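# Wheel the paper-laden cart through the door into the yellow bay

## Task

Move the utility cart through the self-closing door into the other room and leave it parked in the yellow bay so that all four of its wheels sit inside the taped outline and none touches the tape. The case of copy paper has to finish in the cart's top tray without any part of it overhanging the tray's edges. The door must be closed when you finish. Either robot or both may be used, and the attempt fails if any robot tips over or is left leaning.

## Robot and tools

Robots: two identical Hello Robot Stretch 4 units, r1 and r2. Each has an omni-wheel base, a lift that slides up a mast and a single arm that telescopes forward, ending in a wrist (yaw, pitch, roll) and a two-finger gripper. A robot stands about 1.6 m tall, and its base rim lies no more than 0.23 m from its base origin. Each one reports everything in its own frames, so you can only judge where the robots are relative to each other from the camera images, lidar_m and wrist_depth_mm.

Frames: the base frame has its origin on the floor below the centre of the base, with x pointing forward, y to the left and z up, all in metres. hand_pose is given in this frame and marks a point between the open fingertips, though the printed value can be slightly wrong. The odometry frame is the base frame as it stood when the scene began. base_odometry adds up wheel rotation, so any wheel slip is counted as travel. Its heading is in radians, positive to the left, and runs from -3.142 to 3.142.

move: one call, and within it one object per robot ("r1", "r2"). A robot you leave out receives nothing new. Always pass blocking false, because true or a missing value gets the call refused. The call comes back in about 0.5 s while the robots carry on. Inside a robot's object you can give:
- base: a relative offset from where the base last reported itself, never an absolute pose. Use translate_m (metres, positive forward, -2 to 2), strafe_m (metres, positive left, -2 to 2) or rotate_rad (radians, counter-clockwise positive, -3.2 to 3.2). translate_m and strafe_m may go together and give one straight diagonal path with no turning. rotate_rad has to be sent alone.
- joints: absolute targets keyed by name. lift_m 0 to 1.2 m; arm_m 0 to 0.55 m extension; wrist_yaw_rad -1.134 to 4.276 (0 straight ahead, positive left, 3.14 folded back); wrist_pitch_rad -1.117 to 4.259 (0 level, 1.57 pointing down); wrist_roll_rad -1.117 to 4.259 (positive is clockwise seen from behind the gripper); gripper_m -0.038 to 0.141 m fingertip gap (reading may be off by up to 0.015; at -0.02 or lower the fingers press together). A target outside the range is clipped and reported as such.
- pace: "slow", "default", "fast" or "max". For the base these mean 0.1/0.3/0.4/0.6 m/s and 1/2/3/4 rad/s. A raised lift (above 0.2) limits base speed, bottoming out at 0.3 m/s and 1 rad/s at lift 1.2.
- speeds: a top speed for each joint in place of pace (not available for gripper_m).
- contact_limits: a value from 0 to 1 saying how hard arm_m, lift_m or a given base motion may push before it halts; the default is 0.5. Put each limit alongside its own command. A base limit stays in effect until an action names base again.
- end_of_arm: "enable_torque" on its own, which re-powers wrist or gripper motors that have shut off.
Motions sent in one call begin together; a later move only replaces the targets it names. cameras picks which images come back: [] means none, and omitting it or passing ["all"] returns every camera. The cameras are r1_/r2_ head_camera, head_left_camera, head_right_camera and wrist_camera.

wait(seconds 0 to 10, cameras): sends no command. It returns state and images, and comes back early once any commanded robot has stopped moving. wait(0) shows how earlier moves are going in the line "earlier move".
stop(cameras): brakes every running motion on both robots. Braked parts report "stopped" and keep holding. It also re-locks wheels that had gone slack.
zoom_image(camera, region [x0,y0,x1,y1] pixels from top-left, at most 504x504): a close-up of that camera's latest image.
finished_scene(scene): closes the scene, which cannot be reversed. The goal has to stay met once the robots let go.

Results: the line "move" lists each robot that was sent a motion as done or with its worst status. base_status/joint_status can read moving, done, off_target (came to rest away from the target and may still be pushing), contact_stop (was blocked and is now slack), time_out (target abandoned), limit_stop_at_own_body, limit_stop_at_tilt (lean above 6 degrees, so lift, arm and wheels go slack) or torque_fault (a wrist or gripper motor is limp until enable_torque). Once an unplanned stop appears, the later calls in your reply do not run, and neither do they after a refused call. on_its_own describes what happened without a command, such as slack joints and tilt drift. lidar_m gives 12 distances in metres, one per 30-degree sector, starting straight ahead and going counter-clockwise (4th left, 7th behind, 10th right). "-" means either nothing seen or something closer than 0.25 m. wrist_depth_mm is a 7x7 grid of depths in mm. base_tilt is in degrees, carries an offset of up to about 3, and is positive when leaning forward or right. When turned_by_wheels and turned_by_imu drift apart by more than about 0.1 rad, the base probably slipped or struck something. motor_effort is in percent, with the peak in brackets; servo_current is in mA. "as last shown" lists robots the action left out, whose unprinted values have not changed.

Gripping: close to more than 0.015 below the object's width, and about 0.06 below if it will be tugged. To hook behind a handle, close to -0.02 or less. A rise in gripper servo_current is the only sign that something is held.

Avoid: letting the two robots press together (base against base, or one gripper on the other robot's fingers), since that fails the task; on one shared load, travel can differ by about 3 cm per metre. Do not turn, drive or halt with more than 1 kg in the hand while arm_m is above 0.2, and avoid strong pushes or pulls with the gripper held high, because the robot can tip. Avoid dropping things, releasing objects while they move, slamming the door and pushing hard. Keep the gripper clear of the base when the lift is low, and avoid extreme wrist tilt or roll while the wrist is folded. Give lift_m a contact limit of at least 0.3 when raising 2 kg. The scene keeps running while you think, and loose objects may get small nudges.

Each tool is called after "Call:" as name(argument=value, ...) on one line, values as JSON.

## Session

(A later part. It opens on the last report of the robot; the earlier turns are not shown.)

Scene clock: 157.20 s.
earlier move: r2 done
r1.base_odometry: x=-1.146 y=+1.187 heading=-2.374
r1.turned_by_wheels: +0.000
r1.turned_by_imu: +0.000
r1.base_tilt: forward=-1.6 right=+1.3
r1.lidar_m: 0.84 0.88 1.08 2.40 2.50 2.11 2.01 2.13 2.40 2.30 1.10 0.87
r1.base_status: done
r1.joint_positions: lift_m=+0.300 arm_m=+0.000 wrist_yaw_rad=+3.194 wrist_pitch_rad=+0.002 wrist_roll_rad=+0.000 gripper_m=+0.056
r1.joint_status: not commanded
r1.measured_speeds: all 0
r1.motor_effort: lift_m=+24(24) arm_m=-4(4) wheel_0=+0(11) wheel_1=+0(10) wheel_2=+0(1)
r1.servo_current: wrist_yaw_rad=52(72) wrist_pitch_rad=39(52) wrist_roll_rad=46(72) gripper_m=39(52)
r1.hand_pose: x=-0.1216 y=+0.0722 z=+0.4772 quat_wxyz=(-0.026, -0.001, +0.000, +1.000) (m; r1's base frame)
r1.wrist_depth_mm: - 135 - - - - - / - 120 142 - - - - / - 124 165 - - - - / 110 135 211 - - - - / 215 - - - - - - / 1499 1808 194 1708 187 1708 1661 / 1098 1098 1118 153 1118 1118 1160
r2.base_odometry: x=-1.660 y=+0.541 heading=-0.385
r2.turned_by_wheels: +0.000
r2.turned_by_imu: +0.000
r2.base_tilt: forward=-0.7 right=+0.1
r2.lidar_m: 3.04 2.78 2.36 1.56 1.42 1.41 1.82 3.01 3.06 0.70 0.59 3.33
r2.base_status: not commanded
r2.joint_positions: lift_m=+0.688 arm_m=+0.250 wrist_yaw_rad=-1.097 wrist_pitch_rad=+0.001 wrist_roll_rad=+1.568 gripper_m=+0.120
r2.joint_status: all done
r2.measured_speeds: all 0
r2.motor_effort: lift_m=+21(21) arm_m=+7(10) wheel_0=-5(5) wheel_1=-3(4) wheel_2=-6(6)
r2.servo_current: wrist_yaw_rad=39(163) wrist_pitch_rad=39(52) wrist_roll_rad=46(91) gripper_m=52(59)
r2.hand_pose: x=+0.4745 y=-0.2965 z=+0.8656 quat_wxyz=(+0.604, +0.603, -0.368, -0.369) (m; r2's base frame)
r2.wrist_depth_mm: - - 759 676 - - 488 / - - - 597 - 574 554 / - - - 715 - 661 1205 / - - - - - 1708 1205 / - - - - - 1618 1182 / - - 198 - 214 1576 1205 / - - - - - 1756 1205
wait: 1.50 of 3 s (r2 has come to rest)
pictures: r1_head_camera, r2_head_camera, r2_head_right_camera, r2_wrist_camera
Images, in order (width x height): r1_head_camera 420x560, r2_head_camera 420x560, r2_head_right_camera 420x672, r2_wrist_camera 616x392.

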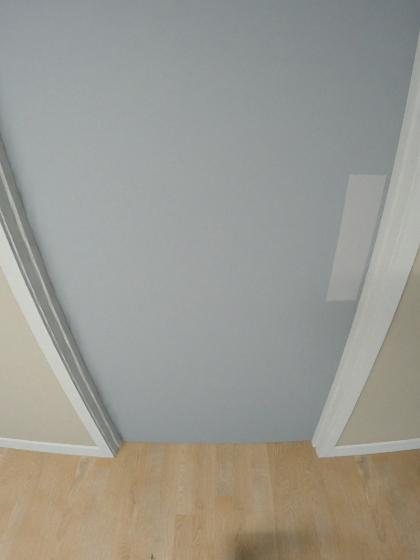

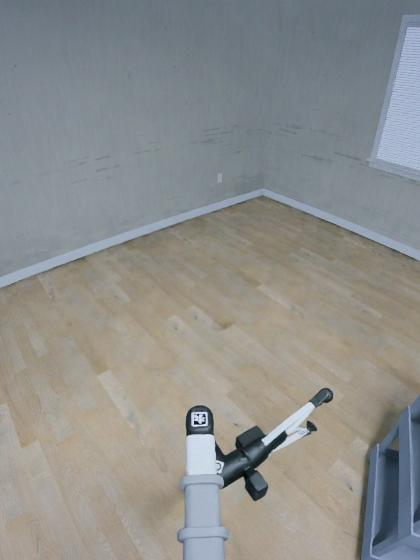

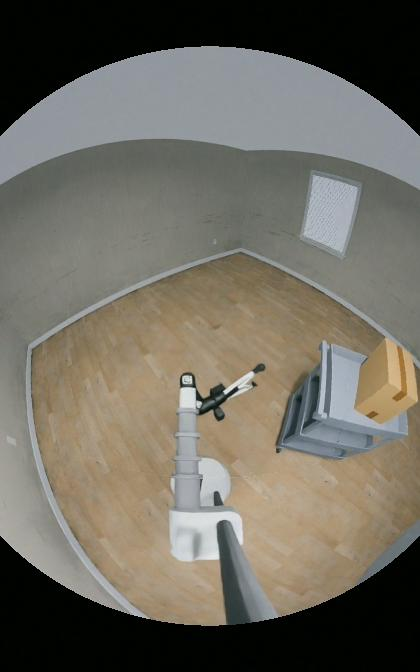

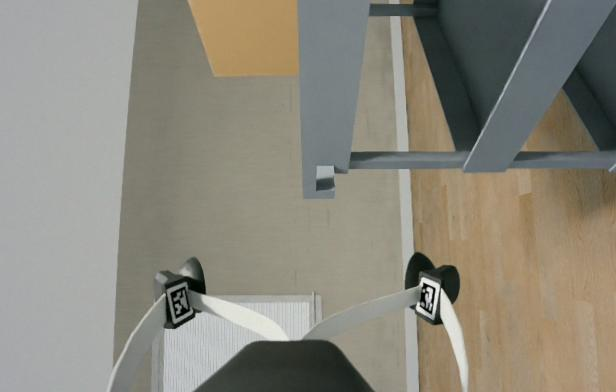

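Call:
move(blocking=false, cameras=[], r2={"base":{"translate_m":-0.106,"strafe_m":-0.056},"pace":"slow"})

Call:
wait(seconds=3, cameras=["r2_head_right_camera","r2_wrist_camera"])

Call:
zoom_image(camera="r2_head_right_camera", region=[160, 280, 420, 500])

Scene clock: 196.97 s.
move: r2 moving
r1: as last shown
r1.lidar_m: 0.83 0.84 1.07 2.41 2.52 2.12 2.02 2.13 2.39 2.29 1.09 0.87
r1.motor_effort: lift_m=+24(24) arm_m=-4(4) wheel_0=+0(1) wheel_1=+0(0) wheel_2=+0(0)
r1.servo_current: wrist_yaw_rad=39(65) wrist_pitch_rad=46(46) wrist_roll_rad=59(65) gripper_m=39(46)
r1.wrist_depth_mm: - 135 - - - - - / - 120 142 - - - - / - 125 165 - - - - / 110 135 211 - - - - / 214 - - - - - - / 1499 1756 194 1756 187 1708 1661 / 1118 1098 1098 153 1098 1098 1160
r2.base_odometry: x=-1.674 y=+0.539 heading=-0.385
r2.turned_by_wheels: +0.000
r2.turned_by_imu: +0.000
r2.base_tilt: forward=-0.7 right=+0.1
r2.lidar_m: 3.04 2.79 2.35 1.53 1.40 1.45 1.79 3.01 3.00 0.72 0.59 3.36
r2.base_status: translate_m moving; strafe_m moving
r2.joint_positions: lift_m=+0.688 arm_m=+0.250 wrist_yaw_rad=-1.097 wrist_pitch_rad=+0.001 wrist_roll_rad=+1.568 gripper_m=+0.120
r2.joint_status: not commanded
r2.measured_speeds: translate_m=-0.048 strafe_m=-0.026 rotate_rad=-0.002 lift_m=+0.000 arm_m=+0.000 wrist_yaw_rad=+0.000 wrist_pitch_rad=+0.000 wrist_roll_rad=+0.000
r2.motor_effort: lift_m=+21(21) arm_m=+7(8) wheel_0=-3(7) wheel_1=-8(10) wheel_2=+8(9)
r2.servo_current: wrist_yaw_rad=52(52) wrist_pitch_rad=39(46) wrist_roll_rad=46(52) gripper_m=46(59)
r2.hand_pose: x=+0.4745 y=-0.2965 z=+0.8656 quat_wxyz=(+0.604, +0.603, -0.368, -0.369) (m; r2's base frame)
r2.wrist_depth_mm: - - 732 668 - - 484 / - - - 580 - - 530 / - - - 699 - 647 1205 / - - - - - 1756 1205 / - - - - - 1661 1229 / - - 198 - 213 1537 1205 / - - - - - 1808 1205
pictures: none
No camera images: "cameras" was empty.

Scene clock: 198.83 s.
earlier move: r2 done
r1.base_odometry: x=-1.146 y=+1.187 heading=-2.374
r1.turned_by_wheels: +0.000
r1.turned_by_imu: +0.000
r1.base_tilt: forward=-1.6 right=+1.2
r1.lidar_m: 0.82 0.86 1.08 2.40 2.50 2.11 2.03 2.14 2.40 2.30 1.10 0.87
r1.base_status: not commanded
r1.joint_positions: lift_m=+0.300 arm_m=+0.000 wrist_yaw_rad=+3.194 wrist_pitch_rad=+0.002 wrist_roll_rad=+0.000 gripper_m=+0.056
r1.joint_status: not commanded
r1.measured_speeds: all 0
r1.motor_effort: lift_m=+24(24) arm_m=-4(4) wheel_0=+0(1) wheel_1=+0(1) wheel_2=+0(0)
r1.servo_current: wrist_yaw_rad=33(65) wrist_pitch_rad=39(52) wrist_roll_rad=46(65) gripper_m=39(52)
r1.hand_pose: x=-0.1216 y=+0.0722 z=+0.4772 quat_wxyz=(-0.026, -0.001, +0.000, +1.000) (m; r1's base frame)
r1.wrist_depth_mm: - 135 - - - - - / - 120 142 - - - - / - 124 165 - - - - / 110 135 211 - - - - / 214 - - - - - - / 1464 1863 193 1756 187 1708 1618 / 1098 1118 1118 153 1098 1138 1182
r2.base_odometry: x=-1.779 y=+0.529 heading=-0.385
r2.turned_by_wheels: +0.000
r2.turned_by_imu: +0.000
r2.base_tilt: forward=-0.7 right=+0.1
r2.lidar_m: 3.15 2.89 2.33 1.53 1.39 1.41 1.78 2.91 2.94 0.79 0.60 0.85
r2.base_status: done
r2.joint_positions: lift_m=+0.688 arm_m=+0.250 wrist_yaw_rad=-1.097 wrist_pitch_rad=+0.001 wrist_roll_rad=+1.568 gripper_m=+0.120
r2.joint_status: not commanded
r2.measured_speeds: all 0
r2.motor_effort: lift_m=+21(21) arm_m=+7(8) wheel_0=-3(8) wheel_1=-4(10) wheel_2=+5(10)
r2.servo_current: wrist_yaw_rad=39(65) wrist_pitch_rad=39(52) wrist_roll_rad=39(65) gripper_m=52(59)
r2.hand_pose: x=+0.4745 y=-0.2965 z=+0.8656 quat_wxyz=(+0.604, +0.603, -0.368, -0.370) (m; r2's base frame)
r2.wrist_depth_mm: - - 585 379 384 387 387 / - - 741 469 1060 - 449 / - - - 559 - - 517 / - - - - - 668 1160 / - - - - - 1618 1229 / - - 198 - 214 1537 1205 / - - - - - 1756 1205
wait: 1.87 of 3 s (r2 has come to rest)
pictures: r2_head_right_camera, r2_wrist_camera
Images, in order (width x height): r2_head_right_camera 420x672, r2_wrist_camera 616x392.

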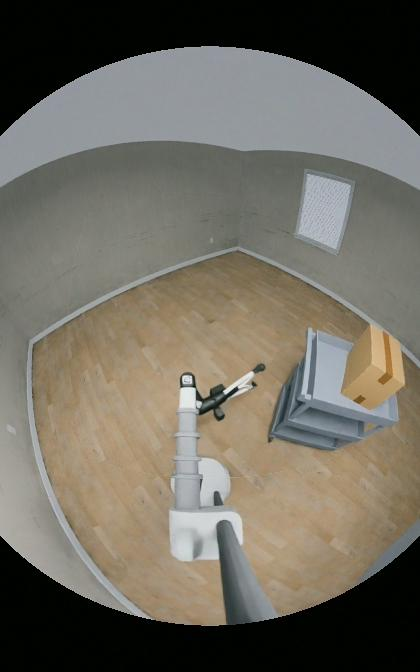

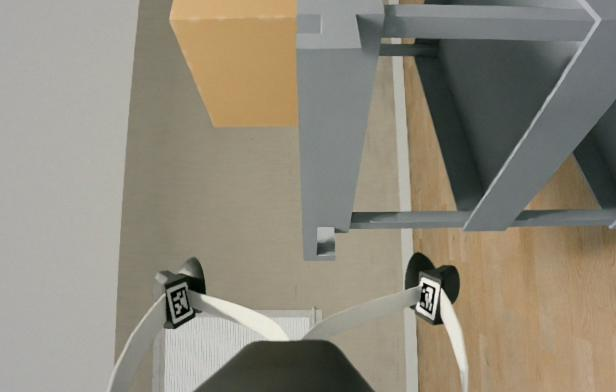

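Scaled by 1.938 from the camera's 420x672 image, which has a finer 600x960 frame.

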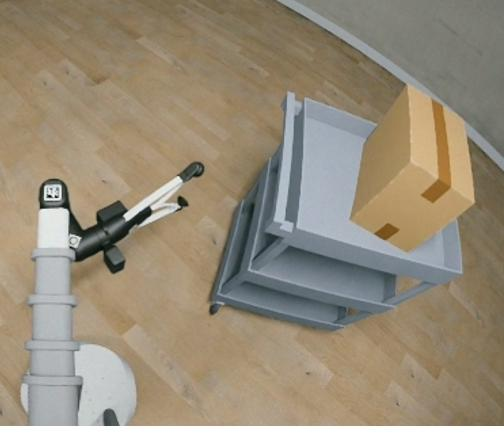

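Call:
move(blocking=false, cameras=[], r2={"base":{"translate_m":-0.065,"strafe_m":-0.09},"pace":"slow"})

Call:
wait(seconds=3, cameras=["r2_head_right_camera","r2_wrist_camera"])

Call:
zoom_image(camera="r2_head_right_camera", region=[160, 280, 420, 500])

Scene clock: 216.53 s.
move: r2 moving
r1: as last shown
r1.base_tilt: forward=-1.6 right=+1.3
r1.lidar_m: 0.81 0.87 1.10 2.42 2.53 2.11 2.03 2.14 2.41 2.28 1.10 0.86
r1.motor_effort: lift_m=+24(24) arm_m=-4(4) wheel_0=+0(0) wheel_1=+0(0) wheel_2=+0(0)
r1.servo_current: wrist_yaw_rad=46(72) wrist_pitch_rad=46(46) wrist_roll_rad=39(59) gripper_m=46(46)
r1.wrist_depth_mm: - 134 - - - - - / - 120 142 - - - - / - 125 165 - - - - / 110 136 211 - - - - / 215 - - - - - - / 1499 1863 193 1756 187 1708 1661 / 1118 1118 1118 153 1078 1118 1160
r2.base_odometry: x=-1.790 y=+0.522 heading=-0.384
r2.turned_by_wheels: +0.000
r2.turned_by_imu: +0.001
r2.base_tilt: forward=-0.6 right=+0.0
r2.lidar_m: 3.19 2.93 2.33 1.51 1.40 1.42 1.78 2.89 2.94 0.82 0.58 0.82
r2.base_status: translate_m moving; strafe_m moving
r2.joint_positions: lift_m=+0.688 arm_m=+0.250 wrist_yaw_rad=-1.097 wrist_pitch_rad=+0.001 wrist_roll_rad=+1.568 gripper_m=+0.120
r2.joint_status: not commanded
r2.measured_speeds: translate_m=-0.028 strafe_m=-0.040 rotate_rad=+0.001 lift_m=+0.000 arm_m=+0.000 wrist_yaw_rad=+0.000 wrist_pitch_rad=+0.000 wrist_roll_rad=+0.000
r2.motor_effort: lift_m=+21(21) arm_m=+7(8) wheel_0=+4(7) wheel_1=-7(9) wheel_2=+7(9)
r2.servo_current: wrist_yaw_rad=59(59) wrist_pitch_rad=39(46) wrist_roll_rad=46(52) gripper_m=46(59)
r2.hand_pose: x=+0.4745 y=-0.2965 z=+0.8656 quat_wxyz=(+0.604, +0.603, -0.368, -0.370) (m; r2's base frame)
r2.wrist_depth_mm: - - 580 382 379 379 384 / - - 699 439 1008 - 436 / - - - 544 - - 508 / - - - - - 647 1098 / - - - - - 1576 1205 / - - 199 - 213 1537 1205 / - - - - - 1756 1205
pictures: none
No camera images: "cameras" was empty.

Scene clock: 218.43 s.
earlier move: r2 done
r1.base_odometry: x=-1.146 y=+1.187 heading=-2.374
r1.turned_by_wheels: +0.000
r1.turned_by_imu: +0.000
r1.base_tilt: forward=-1.6 right=+1.2
r1.lidar_m: 0.82 0.86 1.08 2.40 2.52 2.12 2.02 2.11 2.42 2.28 1.08 0.87
r1.base_status: not commanded
r1.joint_positions: lift_m=+0.300 arm_m=+0.000 wrist_yaw_rad=+3.194 wrist_pitch_rad=+0.002 wrist_roll_rad=+0.000 gripper_m=+0.056
r1.joint_status: not commanded
r1.measured_speeds: all 0
r1.motor_effort: lift_m=+24(24) arm_m=-4(4) wheel_0=+0(1) wheel_1=+0(1) wheel_2=+0(0)
r1.servo_current: wrist_yaw_rad=46(72) wrist_pitch_rad=46(52) wrist_roll_rad=59(72) gripper_m=39(46)
r1.hand_pose: x=-0.1216 y=+0.0722 z=+0.4772 quat_wxyz=(-0.026, -0.001, +0.000, +1.000) (m; r1's base frame)
r1.wrist_depth_mm: - 135 - - - - - / - 120 143 - - - - / - 124 165 - - - - / 110 135 211 - - - - / 215 - - - - - - / 1537 1863 194 1808 188 1708 1618 / 1098 1118 1098 153 1118 1138 1160
r2.base_odometry: x=-1.873 y=+0.470 heading=-0.385
r2.turned_by_wheels: +0.000
r2.turned_by_imu: +0.000
r2.base_tilt: forward=-0.7 right=+0.1
r2.lidar_m: 3.24 2.98 2.36 1.57 1.42 1.46 1.82 2.80 2.82 0.84 0.60 0.55
r2.base_status: done
r2.joint_positions: lift_m=+0.688 arm_m=+0.250 wrist_yaw_rad=-1.097 wrist_pitch_rad=+0.001 wrist_roll_rad=+1.568 gripper_m=+0.120
r2.joint_status: not commanded
r2.measured_speeds: all 0
r2.motor_effort: lift_m=+21(21) arm_m=+7(8) wheel_0=+4(9) wheel_1=-5(10) wheel_2=+5(9)
r2.servo_current: wrist_yaw_rad=46(65) wrist_pitch_rad=46(46) wrist_roll_rad=39(59) gripper_m=52(59)
r2.hand_pose: x=+0.4745 y=-0.2965 z=+0.8656 quat_wxyz=(+0.604, +0.603, -0.368, -0.370) (m; r2's base frame)
r2.wrist_depth_mm: - - 554 407 - - - / - - 554 349 330 334 334 / - - 707 298 375 - - / - - - 462 - - 469 / - - - 634 - 654 549 / - - 198 654 200 1576 1205 / - - - - - 1708 1205
wait: 1.90 of 3 s (r2 has come to rest)
pictures: r2_head_right_camera, r2_wrist_camera
Images, in order (width x height): r2_head_right_camera 420x672, r2_wrist_camera 616x392.

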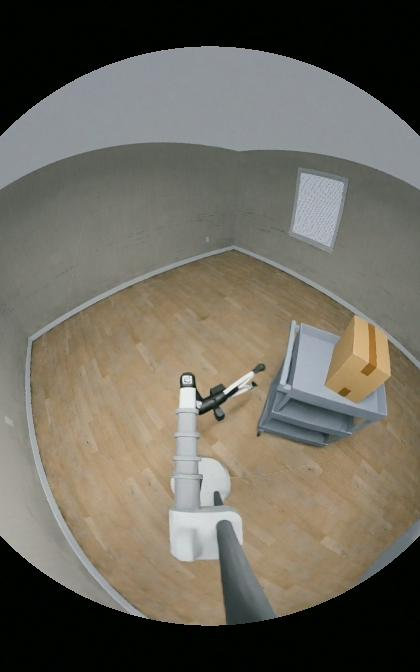

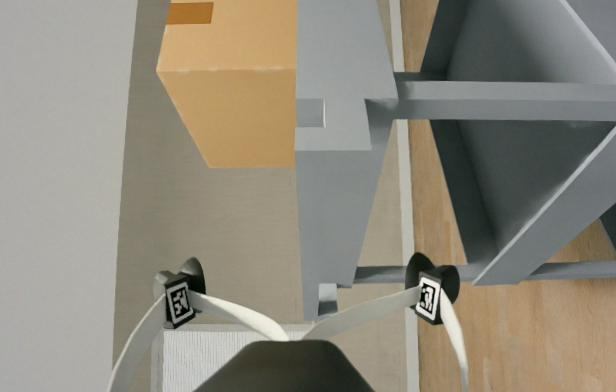

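Scaled by 1.938 from the camera's 420x672 image, which has a finer 600x960 frame.

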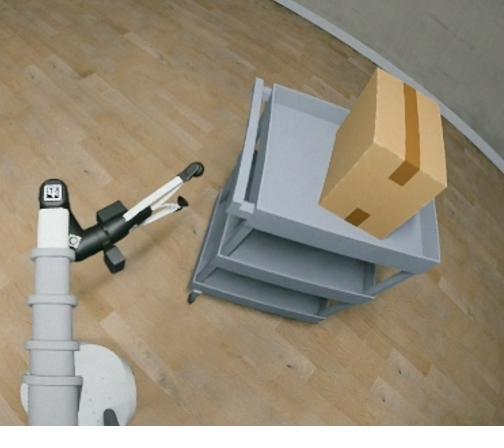

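Call:
move(blocking=false, cameras=[], r2={"base":{"translate_m":0.093,"strafe_m":-0.2},"pace":"slow","contact_limits":{"translate_m":0.2,"strafe_m":0.2}})

Call:
wait(seconds=4, cameras=["r2_head_right_camera","r2_wrist_camera"])

Call:
zoom_image(camera="r2_head_right_camera", region=[160, 280, 420, 500])

r2: "contact_limits": translate_m and strafe_m are given together and make one move, which takes one limit: state it under one of them only
Scene clock: 253.60 s.
r1.base_odometry: x=-1.146 y=+1.187 heading=-2.374
r1.turned_by_wheels: +0.000
r1.turned_by_imu: +0.000
r1.base_tilt: forward=-1.6 right=+1.3
r1.lidar_m: 0.83 0.86 1.06 2.39 2.51 2.08 2.00 2.11 2.38 2.29 1.10 0.85
r1.base_status: not commanded
r1.joint_positions: lift_m=+0.300 arm_m=+0.000 wrist_yaw_rad=+3.194 wrist_pitch_rad=+0.002 wrist_roll_rad=+0.000 gripper_m=+0.056
r1.joint_status: not commanded
r1.measured_speeds: all 0
r1.motor_effort: lift_m=+24(24) arm_m=-4(4) wheel_0=+0(1) wheel_1=+0(1) wheel_2=+0(0)
r1.servo_current: wrist_yaw_rad=52(72) wrist_pitch_rad=39(52) wrist_roll_rad=52(72) gripper_m=39(46)
r1.hand_pose: x=-0.1216 y=+0.0722 z=+0.4772 quat_wxyz=(-0.026, -0.001, +0.000, +1.000) (m; r1's base frame)
r1.wrist_depth_mm: - 135 - - - - - / - 120 142 - - - - / - 125 165 - - - - / 110 136 211 - - - - / 214 - - - - - - / 1464 1863 193 1708 187 1708 1618 / 1138 1138 1118 153 1098 1138 1182
r2.base_odometry: x=-1.873 y=+0.470 heading=-0.385
r2.turned_by_wheels: +0.000
r2.turned_by_imu: +0.000
r2.base_tilt: forward=-0.7 right=+0.1
r2.lidar_m: 3.27 3.01 2.37 1.56 1.41 1.44 1.83 2.78 2.82 0.85 0.58 0.60
r2.base_status: done
r2.joint_positions: lift_m=+0.688 arm_m=+0.250 wrist_yaw_rad=-1.097 wrist_pitch_rad=+0.001 wrist_roll_rad=+1.568 gripper_m=+0.120
r2.joint_status: not commanded
r2.measured_speeds: all 0
r2.motor_effort: lift_m=+21(21) arm_m=+7(8) wheel_0=+3(9) wheel_1=-6(10) wheel_2=+5(9)
r2.servo_current: wrist_yaw_rad=46(65) wrist_pitch_rad=46(46) wrist_roll_rad=46(59) gripper_m=52(59)
r2.hand_pose: x=+0.4745 y=-0.2965 z=+0.8656 quat_wxyz=(+0.604, +0.603, -0.368, -0.370) (m; r2's base frame)
r2.wrist_depth_mm: - - 554 410 - - - / - - 554 351 332 336 336 / - - 699 300 377 - - / - - - 462 - - 466 / - - - 634 - 654 544 / - - 198 647 200 1499 1182 / - - - - - 1756 1205
pictures: none

not run: a call was refused earlier in this reply.

Scaled by 1.938 from the camera's 420x672 image, which has a finer 600x960 frame.

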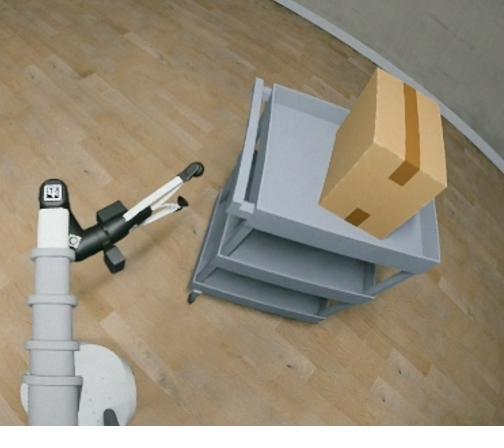

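Call:
move(blocking=false, cameras=[], r2={"base":{"translate_m":0.093,"strafe_m":-0.2},"pace":"slow","contact_limits":{"strafe_m":0.2}})

Call:
wait(seconds=4, cameras=["r2_head_right_camera","r2_wrist_camera"])

Call:
zoom_image(camera="r2_head_right_camera", region=[160, 280, 420, 500])

Scene clock: 259.07 s.
move: r2 moving
r1.base_odometry: x=-1.146 y=+1.187 heading=-2.374
r1.turned_by_wheels: +0.000
r1.turned_by_imu: +0.000
r1.base_tilt: forward=-1.6 right=+1.3
r1.lidar_m: 0.82 0.88 1.07 2.39 2.50 2.12 2.02 2.12 2.41 2.29 1.12 0.87
r1.base_status: not commanded
r1.joint_positions: lift_m=+0.300 arm_m=+0.000 wrist_yaw_rad=+3.194 wrist_pitch_rad=+0.002 wrist_roll_rad=+0.000 gripper_m=+0.056
r1.joint_status: not commanded
r1.measured_speeds: all 0
r1.motor_effort: lift_m=+24(24) arm_m=-4(4) wheel_0=+0(1) wheel_1=+0(0) wheel_2=+0(0)
r1.servo_current: wrist_yaw_rad=59(59) wrist_pitch_rad=46(46) wrist_roll_rad=46(52) gripper_m=39(46)
r1.hand_pose: x=-0.1216 y=+0.0722 z=+0.4772 quat_wxyz=(-0.026, -0.001, +0.000, +1.000) (m; r1's base frame)
r1.wrist_depth_mm: - 135 - - - - - / - 120 142 - - - - / - 124 165 - - - - / 110 135 210 - - - - / 215 - - - - - - / 1499 1756 194 1756 188 1708 1618 / 1118 1118 1138 153 1098 1138 1160
r2.base_odometry: x=-1.872 y=+0.457 heading=-0.385
r2.turned_by_wheels: -0.001
r2.turned_by_imu: +0.000
r2.base_tilt: forward=-0.6 right=+0.0
r2.lidar_m: 3.28 3.01 2.37 1.58 1.43 1.47 1.85 2.79 2.83 0.81 0.57 0.56
r2.base_status: translate_m moving; strafe_m moving
r2.joint_positions: lift_m=+0.688 arm_m=+0.250 wrist_yaw_rad=-1.097 wrist_pitch_rad=+0.001 wrist_roll_rad=+1.568 gripper_m=+0.120
r2.joint_status: not commanded
r2.measured_speeds: translate_m=+0.021 strafe_m=-0.045 rotate_rad=-0.001 lift_m=+0.000 arm_m=+0.000 wrist_yaw_rad=+0.000 wrist_pitch_rad=+0.000 wrist_roll_rad=+0.000
r2.motor_effort: lift_m=+21(21) arm_m=+8(8) wheel_0=+8(10) wheel_1=-5(9) wheel_2=-8(8)
r2.servo_current: wrist_yaw_rad=52(59) wrist_pitch_rad=39(46) wrist_roll_rad=46(52) gripper_m=52(52)
r2.contact_limits: strafe_m 0.2
r2.hand_pose: x=+0.4745 y=-0.2965 z=+0.8656 quat_wxyz=(+0.604, +0.603, -0.368, -0.370) (m; r2's base frame)
r2.wrist_depth_mm: - - 539 394 - - - / - - 544 327 325 325 325 / - - 691 287 342 - - / - - - 449 - - 452 / - - - 580 - 640 559 / - - 198 627 200 1430 1205 / - - - - - 1708 1205
pictures: none
No camera images: "cameras" was empty.

Scene clock: 262.07 s.
earlier move: r2 done
r1.base_odometry: x=-1.146 y=+1.187 heading=-2.374
r1.turned_by_wheels: +0.000
r1.turned_by_imu: +0.000
r1.base_tilt: forward=-1.6 right=+1.3
r1.lidar_m: 0.80 0.85 1.08 2.40 2.50 2.10 2.02 2.13 2.41 2.32 1.10 0.86
r1.base_status: not commanded
r1.joint_positions: lift_m=+0.300 arm_m=+0.000 wrist_yaw_rad=+3.194 wrist_pitch_rad=+0.002 wrist_roll_rad=+0.000 gripper_m=+0.056
r1.joint_status: not commanded
r1.measured_speeds: all 0
r1.motor_effort: lift_m=+24(24) arm_m=-4(4) wheel_0=+0(1) wheel_1=+0(1) wheel_2=+0(0)
r1.servo_current: wrist_yaw_rad=52(72) wrist_pitch_rad=52(52) wrist_roll_rad=46(65) gripper_m=39(52)
r1.hand_pose: x=-0.1216 y=+0.0722 z=+0.4772 quat_wxyz=(-0.026, -0.001, +0.000, +1.000) (m; r1's base frame)
r1.wrist_depth_mm: - 135 - - - - - / - 120 142 - - - - / - 124 166 - - - - / 110 136 211 - - - - / 215 - - - - - - / 1499 1808 193 1756 187 1708 1618 / 1098 1118 1118 153 1078 1118 1182
r2.base_odometry: x=-1.862 y=+0.250 heading=-0.385
r2.turned_by_wheels: +0.000
r2.turned_by_imu: +0.001
r2.base_tilt: forward=-0.7 right=+0.0
r2.lidar_m: 3.30 3.03 2.73 1.80 1.62 1.68 2.10 2.74 2.76 0.58 0.39 0.37
r2.base_status: done
r2.joint_positions: lift_m=+0.688 arm_m=+0.250 wrist_yaw_rad=-1.097 wrist_pitch_rad=+0.001 wrist_roll_rad=+1.568 gripper_m=+0.120
r2.joint_status: not commanded
r2.measured_speeds: all 0
r2.motor_effort: lift_m=+21(21) arm_m=+7(8) wheel_0=+3(10) wheel_1=-4(9) wheel_2=-6(9)
r2.servo_current: wrist_yaw_rad=33(65) wrist_pitch_rad=39(46) wrist_roll_rad=33(59) gripper_m=52(59)
r2.contact_limits: strafe_m 0.2
r2.hand_pose: x=+0.4745 y=-0.2965 z=+0.8656 quat_wxyz=(+0.604, +0.603, -0.368, -0.370) (m; r2's base frame)
r2.wrist_depth_mm: - 343 334 - - - - / - 424 410 - - - - / - - 521 - - - - / - - - - 215 1661 - / - - - 127 250 1661 544 / - - 198 162 198 469 466 / - - - - - 1756 1182
wait: 3.00 of 4 s (r2 has come to rest)
pictures: r2_head_right_camera, r2_wrist_camera
Images, in order (width x height): r2_head_right_camera 420x672, r2_wrist_camera 616x392.

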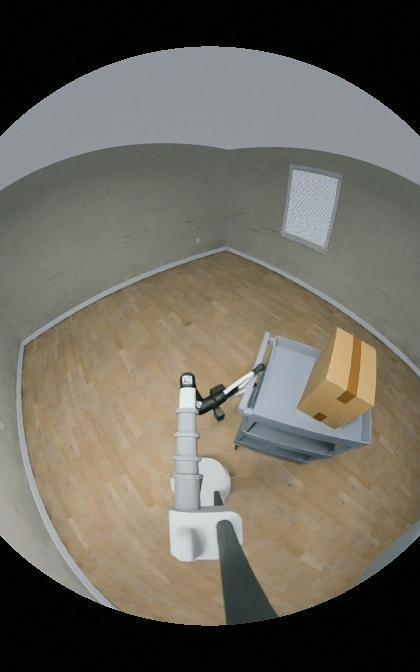

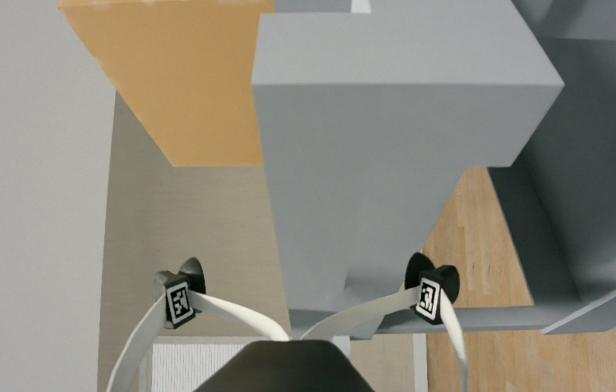

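Scaled by 1.938 from the camera's 420x672 image, which has a finer 600x960 frame.

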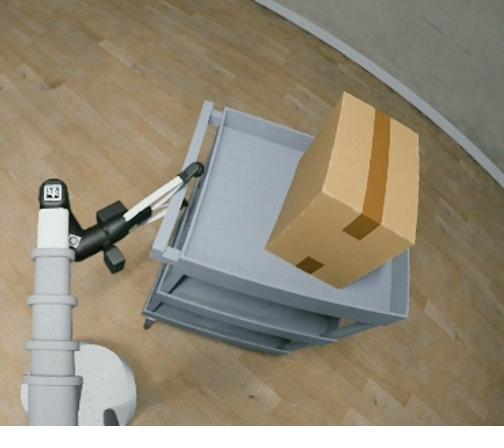

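Call:
move(blocking=false, cameras=[], r2={"joints":{"gripper_m":-0.02}})

Call:
wait(seconds=2, cameras=["r2_head_right_camera","r2_wrist_camera"])

Call:
zoom_image(camera="r2_head_right_camera", region=[160, 280, 420, 500])

Scene clock: 270.20 s.
move: r2 moving
r1: as last shown
r1.lidar_m: 0.83 0.86 1.10 2.41 2.49 2.11 2.02 2.12 2.40 2.30 1.10 0.86
r1.motor_effort: lift_m=+24(24) arm_m=-4(4) wheel_0=+1(1) wheel_1=+0(1) wheel_2=+0(0)
r1.servo_current: wrist_yaw_rad=52(65) wrist_pitch_rad=39(46) wrist_roll_rad=52(52) gripper_m=39(46)
r1.wrist_depth_mm: - 135 - - - - - / - 120 142 - - - - / - 125 165 - - - - / 110 135 211 - - - - / 215 - - - - - - / 1464 1808 194 1756 188 1661 1576 / 1098 1118 1118 153 1078 1138 1182
r2.base_odometry: x=-1.862 y=+0.250 heading=-0.385
r2.turned_by_wheels: +0.000
r2.turned_by_imu: +0.000
r2.base_tilt: forward=-0.6 right=+0.1
r2.lidar_m: 3.34 3.04 2.73 1.79 1.64 1.69 2.10 2.75 2.80 0.58 0.38 0.38
r2.base_status: not commanded
r2.joint_positions: lift_m=+0.688 arm_m=+0.250 wrist_yaw_rad=-1.097 wrist_pitch_rad=+0.001 wrist_roll_rad=+1.568 gripper_m=+0.106
r2.joint_status: gripper_m moving
r2.measured_speeds: all 0
r2.motor_effort: lift_m=+21(21) arm_m=+8(8) wheel_0=+3(4) wheel_1=-4(4) wheel_2=-6(7)
r2.servo_current: wrist_yaw_rad=46(59) wrist_pitch_rad=46(46) wrist_roll_rad=46(59) gripper_m=98(98)
r2.contact_limits: strafe_m 0.2
r2.hand_pose: x=+0.4745 y=-0.2965 z=+0.8656 quat_wxyz=(+0.604, +0.603, -0.368, -0.370) (m; r2's base frame)
r2.wrist_depth_mm: - 343 336 - - - - / - 427 410 - - - - / - - 521 - - - - / - - - - 214 1618 - / - - - 126 249 1661 539 / - - 195 164 189 469 466 / - - - - - 1756 1205
pictures: none
No camera images: "cameras" was empty.

Scene clock: 271.87 s.
earlier move: r2 done
r1.base_odometry: x=-1.146 y=+1.187 heading=-2.374
r1.turned_by_wheels: +0.000
r1.turned_by_imu: +0.000
r1.base_tilt: forward=-1.6 right=+1.3
r1.lidar_m: 0.82 0.85 1.08 2.41 2.51 2.10 2.01 2.14 2.39 2.31 1.10 0.86
r1.base_status: not commanded
r1.joint_positions: lift_m=+0.300 arm_m=+0.000 wrist_yaw_rad=+3.194 wrist_pitch_rad=+0.002 wrist_roll_rad=+0.000 gripper_m=+0.056
r1.joint_status: not commanded
r1.measured_speeds: all 0
r1.motor_effort: lift_m=+24(24) arm_m=-4(4) wheel_0=+1(1) wheel_1=+0(1) wheel_2=+0(0)
r1.servo_current: wrist_yaw_rad=65(65) wrist_pitch_rad=39(52) wrist_roll_rad=46(72) gripper_m=39(46)
r1.hand_pose: x=-0.1216 y=+0.0722 z=+0.4772 quat_wxyz=(-0.026, -0.001, +0.000, +1.000) (m; r1's base frame)
r1.wrist_depth_mm: - 134 - - - - - / - 120 142 - - - - / - 125 165 - - - - / 110 135 211 - - - - / 216 - - - - - - / 1499 1808 194 1756 188 1661 1576 / 1098 1118 1138 153 1098 1118 1205
r2.base_odometry: x=-1.862 y=+0.249 heading=-0.386
r2.turned_by_wheels: +0.000
r2.turned_by_imu: +0.000
r2.base_tilt: forward=-0.7 right=+0.1
r2.lidar_m: 3.32 3.06 2.72 1.80 1.64 1.65 2.12 2.75 2.78 0.60 0.39 0.37
r2.base_status: not commanded
r2.joint_positions: lift_m=+0.688 arm_m=+0.250 wrist_yaw_rad=-1.097 wrist_pitch_rad=+0.001 wrist_roll_rad=+1.568 gripper_m=-0.018
r2.joint_status: all done
r2.measured_speeds: all 0
r2.motor_effort: lift_m=+21(21) arm_m=+7(8) wheel_0=-2(4) wheel_1=-4(5) wheel_2=-6(7)
r2.servo_current: wrist_yaw_rad=52(59) wrist_pitch_rad=46(46) wrist_roll_rad=46(59) gripper_m=150(273)
r2.contact_limits: strafe_m 0.2
r2.hand_pose: x=+0.4745 y=-0.2965 z=+0.8656 quat_wxyz=(+0.604, +0.603, -0.368, -0.369) (m; r2's base frame)
r2.wrist_depth_mm: - 338 330 - - - - / - 397 402 - - - - / - - 512 - - - - / - - - - 208 1576 - / - - - 120 252 1661 535 / - - 186 164 178 1464 462 / - - - - - 1576 1118
wait: 1.67 of 2 s (r2 has come to rest)
pictures: r2_head_right_camera, r2_wrist_camera
Images, in order (width x height): r2_head_right_camera 420x672, r2_wrist_camera 616x392.

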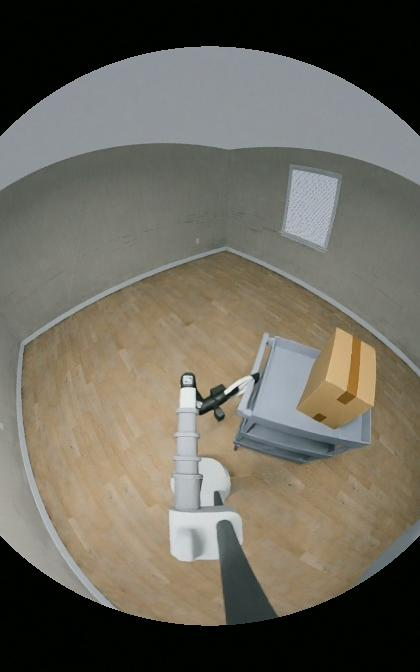

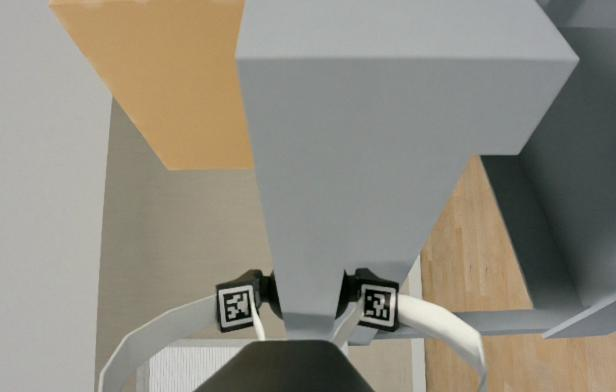

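Scaled by 1.938 from the camera's 420x672 image, which has a finer 600x960 frame.

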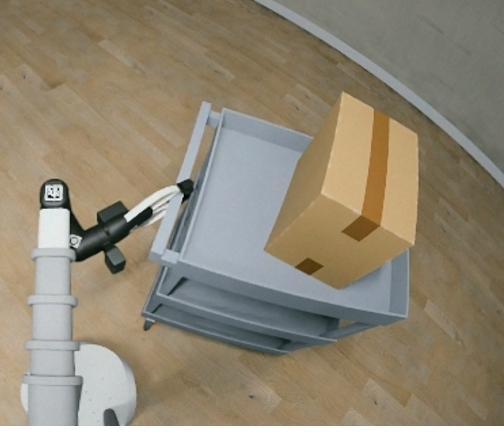

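Call:
move(blocking=false, cameras=[], r2={"base":{"translate_m":-0.08,"strafe_m":0.02},"joints":{"arm_m":0.12},"pace":"slow"})

Call:
wait(seconds=2, cameras=["r2_head_right_camera","r2_wrist_camera"])

Call:
zoom_image(camera="r2_head_right_camera", region=[160, 280, 420, 500])

Scene clock: 314.30 s.
move: r2 moving
r1: as last shown
r1.base_tilt: forward=-1.6 right=+1.2
r1.lidar_m: 0.81 0.86 1.05 2.41 2.51 2.10 2.01 2.12 2.39 2.31 1.06 0.85
r1.motor_effort: lift_m=+24(24) arm_m=-4(4) wheel_0=+0(1) wheel_1=+1(1) wheel_2=+0(0)
r1.servo_current: wrist_yaw_rad=39(59) wrist_pitch_rad=39(52) wrist_roll_rad=46(59) gripper_m=46(46)
r1.wrist_depth_mm: - 135 - - - - - / - 120 142 - - - - / - 125 165 - - - - / 110 135 211 - - - - / 216 - - - - - - / 1464 1756 194 1808 187 1708 1576 / 1098 1118 1138 153 1098 1138 1182
r2.base_odometry: x=-1.872 y=+0.257 heading=-0.386
r2.turned_by_wheels: +0.000
r2.turned_by_imu: +0.001
r2.base_tilt: forward=-0.6 right=+0.1
r2.lidar_m: 3.30 3.05 2.71 1.76 1.64 1.65 2.11 2.73 2.77 0.59 0.38 0.35
r2.base_status: translate_m moving; strafe_m moving
r2.joint_positions: lift_m=+0.688 arm_m=+0.238 wrist_yaw_rad=-1.095 wrist_pitch_rad=+0.001 wrist_roll_rad=+1.568 gripper_m=-0.018
r2.joint_status: arm_m moving
r2.measured_speeds: translate_m=-0.048 strafe_m=+0.012 rotate_rad=+0.003 lift_m=+0.000 arm_m=-0.048 wrist_yaw_rad=+0.030 wrist_pitch_rad=+0.000 wrist_roll_rad=+0.000
r2.motor_effort: lift_m=+21(21) arm_m=-15(15) wheel_0=-10(15) wheel_1=-6(7) wheel_2=+13(13)
r2.servo_current: wrist_yaw_rad=46(52) wrist_pitch_rad=39(46) wrist_roll_rad=52(65) gripper_m=137(156)
r2.hand_pose: x=+0.4631 y=-0.2964 z=+0.8656 quat_wxyz=(+0.604, +0.603, -0.367, -0.369) (m; r2's base frame)
r2.wrist_depth_mm: - 334 329 - - - - / - 394 394 - - - - / - - 496 - - - - / - - - - - - - / - - - 122 247 1756 539 / - - 187 158 178 1499 492 / - - - - - 1618 1118
pictures: none
No camera images: "cameras" was empty.

Scene clock: 316.30 s.
earlier move: r2 moving
r1.base_odometry: x=-1.146 y=+1.187 heading=-2.374
r1.turned_by_wheels: +0.000
r1.turned_by_imu: +0.000
r1.base_tilt: forward=-1.6 right=+1.3
r1.lidar_m: 0.83 0.85 1.08 2.42 2.51 2.11 2.02 2.12 2.40 2.31 1.07 0.87
r1.base_status: not commanded
r1.joint_positions: lift_m=+0.300 arm_m=+0.000 wrist_yaw_rad=+3.194 wrist_pitch_rad=+0.002 wrist_roll_rad=+0.000 gripper_m=+0.056
r1.joint_status: not commanded
r1.measured_speeds: all 0
r1.motor_effort: lift_m=+24(24) arm_m=-4(4) wheel_0=+1(1) wheel_1=+0(1) wheel_2=+0(0)
r1.servo_current: wrist_yaw_rad=46(65) wrist_pitch_rad=39(52) wrist_roll_rad=59(65) gripper_m=39(52)
r1.hand_pose: x=-0.1216 y=+0.0722 z=+0.4772 quat_wxyz=(-0.026, -0.001, +0.000, +1.000) (m; r1's base frame)
r1.wrist_depth_mm: - 135 - - - - - / - 120 142 - - - - / - 124 165 - - - - / 110 135 210 - - - - / 214 - - - - - - / 1464 1808 193 1756 187 1661 1618 / 1138 1098 1098 153 1078 1118 1182
r2.base_odometry: x=-1.928 y=+0.298 heading=-0.386
r2.turned_by_wheels: +0.000
r2.turned_by_imu: +0.000
r2.base_tilt: forward=-0.7 right=+0.1
r2.lidar_m: 3.39 3.08 2.61 1.71 1.58 1.60 2.05 2.69 2.73 0.68 0.29 0.42
r2.base_status: done
r2.joint_positions: lift_m=+0.688 arm_m=+0.120 wrist_yaw_rad=-1.092 wrist_pitch_rad=+0.004 wrist_roll_rad=+1.569 gripper_m=-0.019
r2.joint_status: arm_m moving
r2.measured_speeds: all 0
r2.motor_effort: lift_m=+21(21) arm_m=-8(15) wheel_0=-4(15) wheel_1=-3(7) wheel_2=+6(15)
r2.servo_current: wrist_yaw_rad=52(72) wrist_pitch_rad=46(52) wrist_roll_rad=33(65) gripper_m=98(156)
r2.hand_pose: x=+0.3464 y=-0.2962 z=+0.8649 quat_wxyz=(+0.604, +0.604, -0.366, -0.369) (m; r2's base frame)
r2.wrist_depth_mm: - - 530 110 111 154 - / - 413 415 107 109 109 - / - 399 402 114 182 - - / - 492 462 128 200 - - / - - 539 145 222 - - / - - 186 163 177 1661 - / - - - - - 1708 496
wait: 2.00 s; no rest
pictures: r2_head_right_camera, r2_wrist_camera
Images, in order (width x height): r2_head_right_camera 420x672, r2_wrist_camera 616x392.

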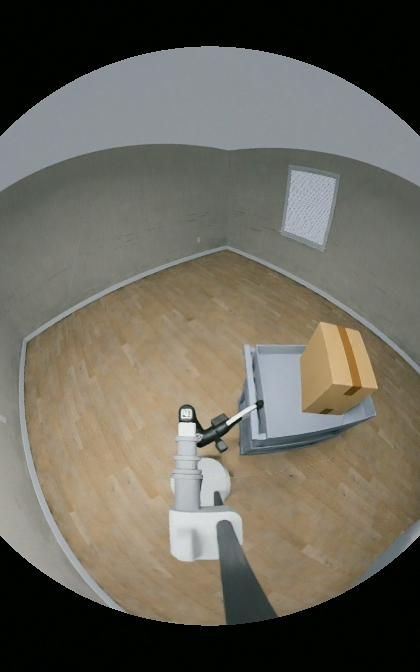

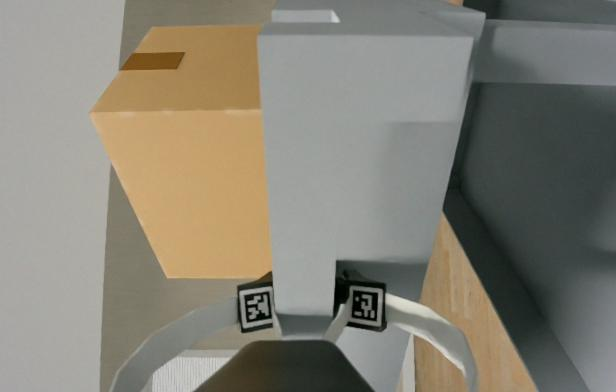

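Scaled by 1.938 from the camera's 420x672 image, which has a finer 600x960 frame.

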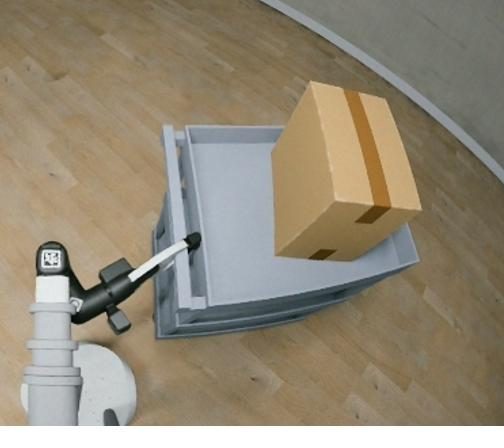

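Call:
move(blocking=false, cameras=[], r2={"base":{"translate_m":-0.19,"strafe_m":-0.05},"pace":"slow"})

Call:
wait(seconds=3.5, cameras=["r2_head_right_camera","r2_head_camera"])

Call:
zoom_image(camera="r2_head_right_camera", region=[160, 280, 420, 500])

Scene clock: 324.93 s.
earlier move: r2 done
move: r2 moving
r1: as last shown
r1.lidar_m: 0.83 0.84 1.10 2.40 2.50 2.09 2.03 2.13 2.40 2.31 1.10 0.87
r1.motor_effort: lift_m=+24(24) arm_m=-4(4) wheel_0=+0(1) wheel_1=+0(1) wheel_2=+0(0)
r1.servo_current: wrist_yaw_rad=52(52) wrist_pitch_rad=46(46) wrist_roll_rad=46(59) gripper_m=39(46)
r1.wrist_depth_mm: - 135 - - - - - / - 120 142 - - - - / - 125 165 - - - - / 110 135 211 - - - - / 215 - - - - - - / 1464 1708 193 1756 187 1661 1618 / 1098 1118 1138 153 1078 1138 1205
r2.base_odometry: x=-1.941 y=+0.300 heading=-0.386
r2.turned_by_wheels: +0.000
r2.turned_by_imu: +0.001
r2.base_tilt: forward=-0.7 right=+0.1
r2.lidar_m: 3.39 3.11 2.60 1.71 1.55 1.61 2.03 2.69 2.74 0.73 0.27 0.41
r2.base_status: translate_m moving; strafe_m moving
r2.joint_positions: lift_m=+0.688 arm_m=+0.120 wrist_yaw_rad=-1.092 wrist_pitch_rad=+0.004 wrist_roll_rad=+1.569 gripper_m=-0.019
r2.joint_status: all done
r2.measured_speeds: translate_m=-0.049 strafe_m=-0.013 rotate_rad=-0.002 lift_m=+0.000 arm_m=+0.000 wrist_yaw_rad=+0.000 wrist_pitch_rad=+0.000 wrist_roll_rad=+0.000
r2.motor_effort: lift_m=+21(21) arm_m=-9(9) wheel_0=-2(8) wheel_1=-7(7) wheel_2=+13(13)
r2.servo_current: wrist_yaw_rad=52(59) wrist_pitch_rad=33(46) wrist_roll_rad=52(59) gripper_m=91(104)
r2.hand_pose: x=+0.3464 y=-0.2962 z=+0.8649 quat_wxyz=(+0.604, +0.604, -0.366, -0.369) (m; r2's base frame)
r2.wrist_depth_mm: - - - 112 114 156 - / - 445 424 108 109 111 - / - 399 397 116 183 - - / - 484 459 129 200 - - / - - 535 146 223 - - / - - 186 163 178 1708 - / - - - - - 1708 500
pictures: none
No camera images: "cameras" was empty.

Scene clock: 327.63 s.
earlier move: r2 done
r1.base_odometry: x=-1.146 y=+1.187 heading=-2.374
r1.turned_by_wheels: +0.000
r1.turned_by_imu: +0.000
r1.base_tilt: forward=-1.6 right=+1.3
r1.lidar_m: 0.82 0.87 1.08 2.41 2.53 2.08 2.01 2.14 2.41 2.29 1.09 0.87
r1.base_status: not commanded
r1.joint_positions: lift_m=+0.300 arm_m=+0.000 wrist_yaw_rad=+3.194 wrist_pitch_rad=+0.002 wrist_roll_rad=+0.000 gripper_m=+0.056
r1.joint_status: not commanded
r1.measured_speeds: all 0
r1.motor_effort: lift_m=+24(24) arm_m=-4(4) wheel_0=+0(1) wheel_1=+0(1) wheel_2=+0(0)
r1.servo_current: wrist_yaw_rad=39(65) wrist_pitch_rad=39(52) wrist_roll_rad=59(65) gripper_m=46(52)
r1.hand_pose: x=-0.1216 y=+0.0722 z=+0.4772 quat_wxyz=(-0.026, -0.001, +0.000, +1.000) (m; r1's base frame)
r1.wrist_depth_mm: - 135 - - - - - / - 120 142 - - - - / - 125 165 - - - - / 110 135 211 - - - - / 216 - - - - - - / 1464 1756 194 1756 187 1756 1576 / 1118 1118 1138 154 1098 1118 1182
r2.base_odometry: x=-2.123 y=+0.323 heading=-0.386
r2.turned_by_wheels: +0.000
r2.turned_by_imu: +0.001
r2.base_tilt: forward=-0.7 right=+0.1
r2.lidar_m: 0.65 3.28 2.47 1.68 1.49 1.54 1.93 2.52 2.54 3.20 0.34 0.44
r2.base_status: done
r2.joint_positions: lift_m=+0.688 arm_m=+0.120 wrist_yaw_rad=-1.092 wrist_pitch_rad=+0.004 wrist_roll_rad=+1.569 gripper_m=-0.019
r2.joint_status: all done
r2.measured_speeds: all 0
r2.motor_effort: lift_m=+21(21) arm_m=-8(9) wheel_0=-2(8) wheel_1=-5(8) wheel_2=+8(14)
r2.servo_current: wrist_yaw_rad=52(72) wrist_pitch_rad=39(52) wrist_roll_rad=46(72) gripper_m=91(104)
r2.hand_pose: x=+0.3464 y=-0.2962 z=+0.8649 quat_wxyz=(+0.604, +0.604, -0.366, -0.369) (m; r2's base frame)
r2.wrist_depth_mm: - - - 146 203 1537 1138 / - - - 148 207 213 213 / - - 574 154 213 - - / - 433 430 159 221 820 - / - 462 452 167 228 - - / - - 185 169 179 - - / - - 530 - 243 - -
wait: 2.70 of 3.5 s (r2 has come to rest)
pictures: r2_head_camera, r2_head_right_camera
Images, in order (width x height): r2_head_camera 420x560, r2_head_right_camera 420x672.

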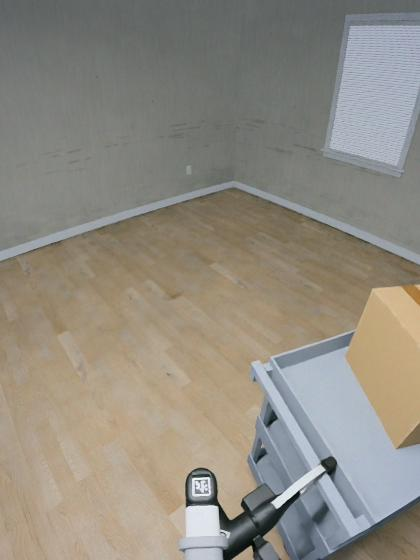

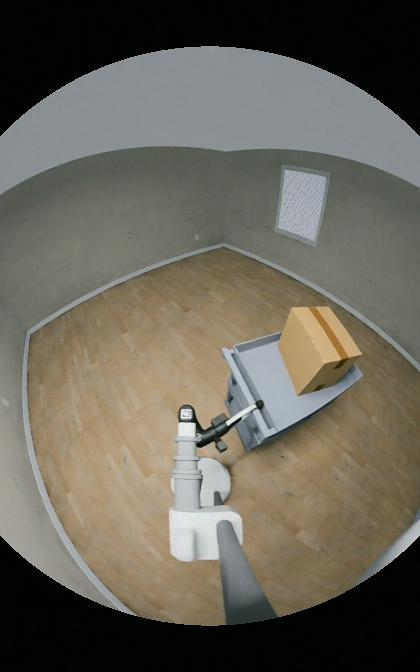

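Scaled by 1.938 from the camera's 420x672 image, which has a finer 600x960 frame.

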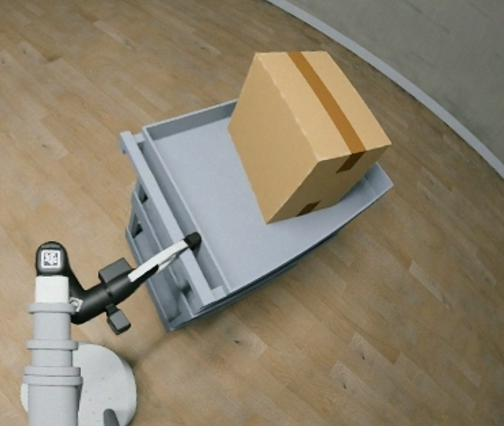

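Call:
move(blocking=false, cameras=[], r2={"base":{"translate_m":-0.18,"strafe_m":-0.1},"pace":"slow"})

Call:
wait(seconds=3.5, cameras=["r2_head_right_camera","r2_head_camera"])

Call:
zoom_image(camera="r2_head_right_camera", region=[160, 280, 420, 500])

Scene clock: 333.60 s.
move: r2 moving
r1: as last shown
r1.lidar_m: 0.83 0.85 1.09 2.40 2.51 2.10 2.01 2.15 2.40 2.29 1.09 0.86
r1.servo_current: wrist_yaw_rad=59(59) wrist_pitch_rad=46(46) wrist_roll_rad=52(59) gripper_m=39(46)
r1.wrist_depth_mm: - 135 - - - - - / - 120 142 - - - - / - 125 166 - - - - / 110 136 211 - - - - / 216 - - - - - - / 1499 1808 194 1756 187 1708 1708 / 1118 1118 1118 153 1098 1118 1182
r2.base_odometry: x=-2.137 y=+0.321 heading=-0.385
r2.turned_by_wheels: +0.000
r2.turned_by_imu: +0.001
r2.base_tilt: forward=-0.6 right=+0.0
r2.lidar_m: 0.65 3.30 2.44 1.64 1.49 1.55 1.94 2.52 2.53 3.20 0.34 0.44
r2.base_status: translate_m moving; strafe_m moving
r2.joint_positions: lift_m=+0.688 arm_m=+0.120 wrist_yaw_rad=-1.092 wrist_pitch_rad=+0.004 wrist_roll_rad=+1.569 gripper_m=-0.019
r2.joint_status: not commanded
r2.measured_speeds: translate_m=-0.048 strafe_m=-0.026 rotate_rad=+0.000 lift_m=+0.000 arm_m=+0.000 wrist_yaw_rad=+0.000 wrist_pitch_rad=+0.000 wrist_roll_rad=+0.000
r2.motor_effort: lift_m=+21(21) arm_m=-8(8) wheel_0=+0(4) wheel_1=-6(10) wheel_2=+12(14)
r2.servo_current: wrist_yaw_rad=59(65) wrist_pitch_rad=46(46) wrist_roll_rad=52(65) gripper_m=91(98)
r2.hand_pose: x=+0.3464 y=-0.2962 z=+0.8649 quat_wxyz=(+0.604, +0.604, -0.366, -0.369) (m; r2's base frame)
r2.wrist_depth_mm: - - - 148 205 1499 1160 / - - - 151 208 215 216 / - - 603 155 214 - - / - 427 427 161 221 820 - / - 462 452 166 228 - - / - - 186 170 178 - - / - - 517 - 243 - -
pictures: none
No camera images: "cameras" was empty.

Scene clock: 336.30 s.
earlier move: r2 done
r1.base_odometry: x=-1.146 y=+1.187 heading=-2.374
r1.turned_by_wheels: +0.000
r1.turned_by_imu: +0.000
r1.base_tilt: forward=-1.6 right=+1.3
r1.lidar_m: 0.83 0.87 1.09 2.41 2.52 2.11 2.02 2.13 2.38 2.29 1.08 0.87
r1.base_status: not commanded
r1.joint_positions: lift_m=+0.300 arm_m=+0.000 wrist_yaw_rad=+3.194 wrist_pitch_rad=+0.002 wrist_roll_rad=+0.000 gripper_m=+0.056
r1.joint_status: not commanded
r1.measured_speeds: all 0
r1.motor_effort: lift_m=+24(24) arm_m=-4(4) wheel_0=+0(1) wheel_1=+0(1) wheel_2=+0(0)
r1.servo_current: wrist_yaw_rad=52(72) wrist_pitch_rad=46(46) wrist_roll_rad=46(72) gripper_m=46(46)
r1.hand_pose: x=-0.1216 y=+0.0722 z=+0.4772 quat_wxyz=(-0.026, -0.001, +0.000, +1.000) (m; r1's base frame)
r1.wrist_depth_mm: - 135 - - - - - / - 120 142 - - - - / - 125 165 - - - - / 110 135 211 - - - - / 215 - - - - - - / 1499 1756 194 1808 187 1708 1661 / 1118 1098 1118 153 1098 1118 1182
r2.base_odometry: x=-2.327 y=+0.298 heading=-0.385
r2.turned_by_wheels: +0.000
r2.turned_by_imu: +0.001
r2.base_tilt: forward=-0.7 right=+0.1
r2.lidar_m: 0.49 3.47 2.45 1.61 1.47 1.51 1.91 2.30 2.36 2.96 0.36 0.42
r2.base_status: done
r2.joint_positions: lift_m=+0.688 arm_m=+0.120 wrist_yaw_rad=-1.094 wrist_pitch_rad=+0.004 wrist_roll_rad=+1.569 gripper_m=-0.019
r2.joint_status: not commanded
r2.measured_speeds: all 0
r2.motor_effort: lift_m=+21(21) arm_m=-7(8) wheel_0=+0(5) wheel_1=-3(10) wheel_2=+6(14)
r2.servo_current: wrist_yaw_rad=52(65) wrist_pitch_rad=46(52) wrist_roll_rad=52(65) gripper_m=91(98)
r2.hand_pose: x=+0.3458 y=-0.2963 z=+0.8649 quat_wxyz=(+0.604, +0.604, -0.366, -0.369) (m; r2's base frame)
r2.wrist_depth_mm: - - - - - 1661 1160 / - - - 186 200 1537 1182 / - - - 182 244 268 268 / - - - 180 238 820 - / - 580 433 176 234 831 - / - 430 186 171 180 - - / - 436 436 - 227 - -
wait: 2.70 of 3.5 s (r2 has come to rest)
pictures: r2_head_camera, r2_head_right_camera
Images, in order (width x height): r2_head_camera 420x560, r2_head_right_camera 420x672.

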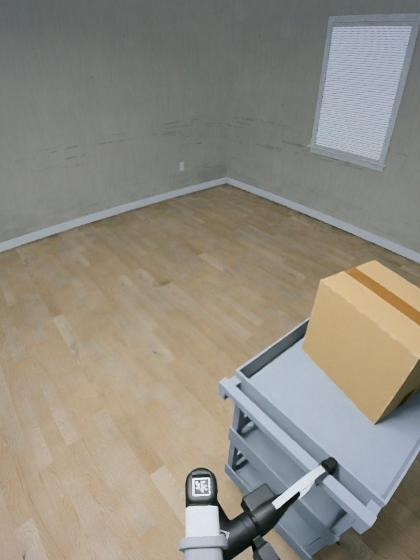

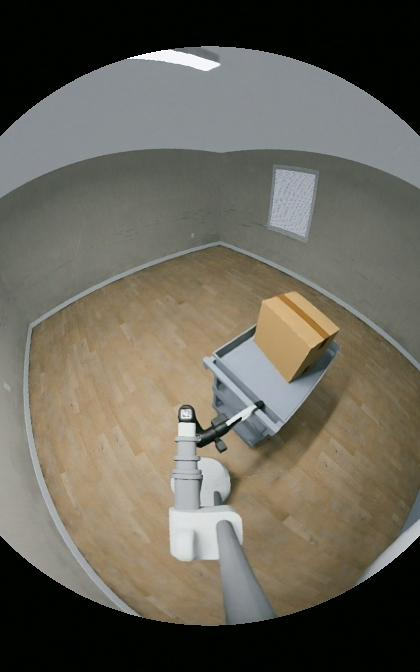

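Scaled by 1.938 from the camera's 420x672 image, which has a finer 600x960 frame.

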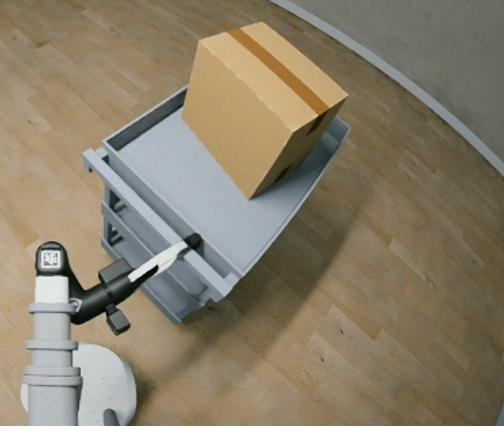

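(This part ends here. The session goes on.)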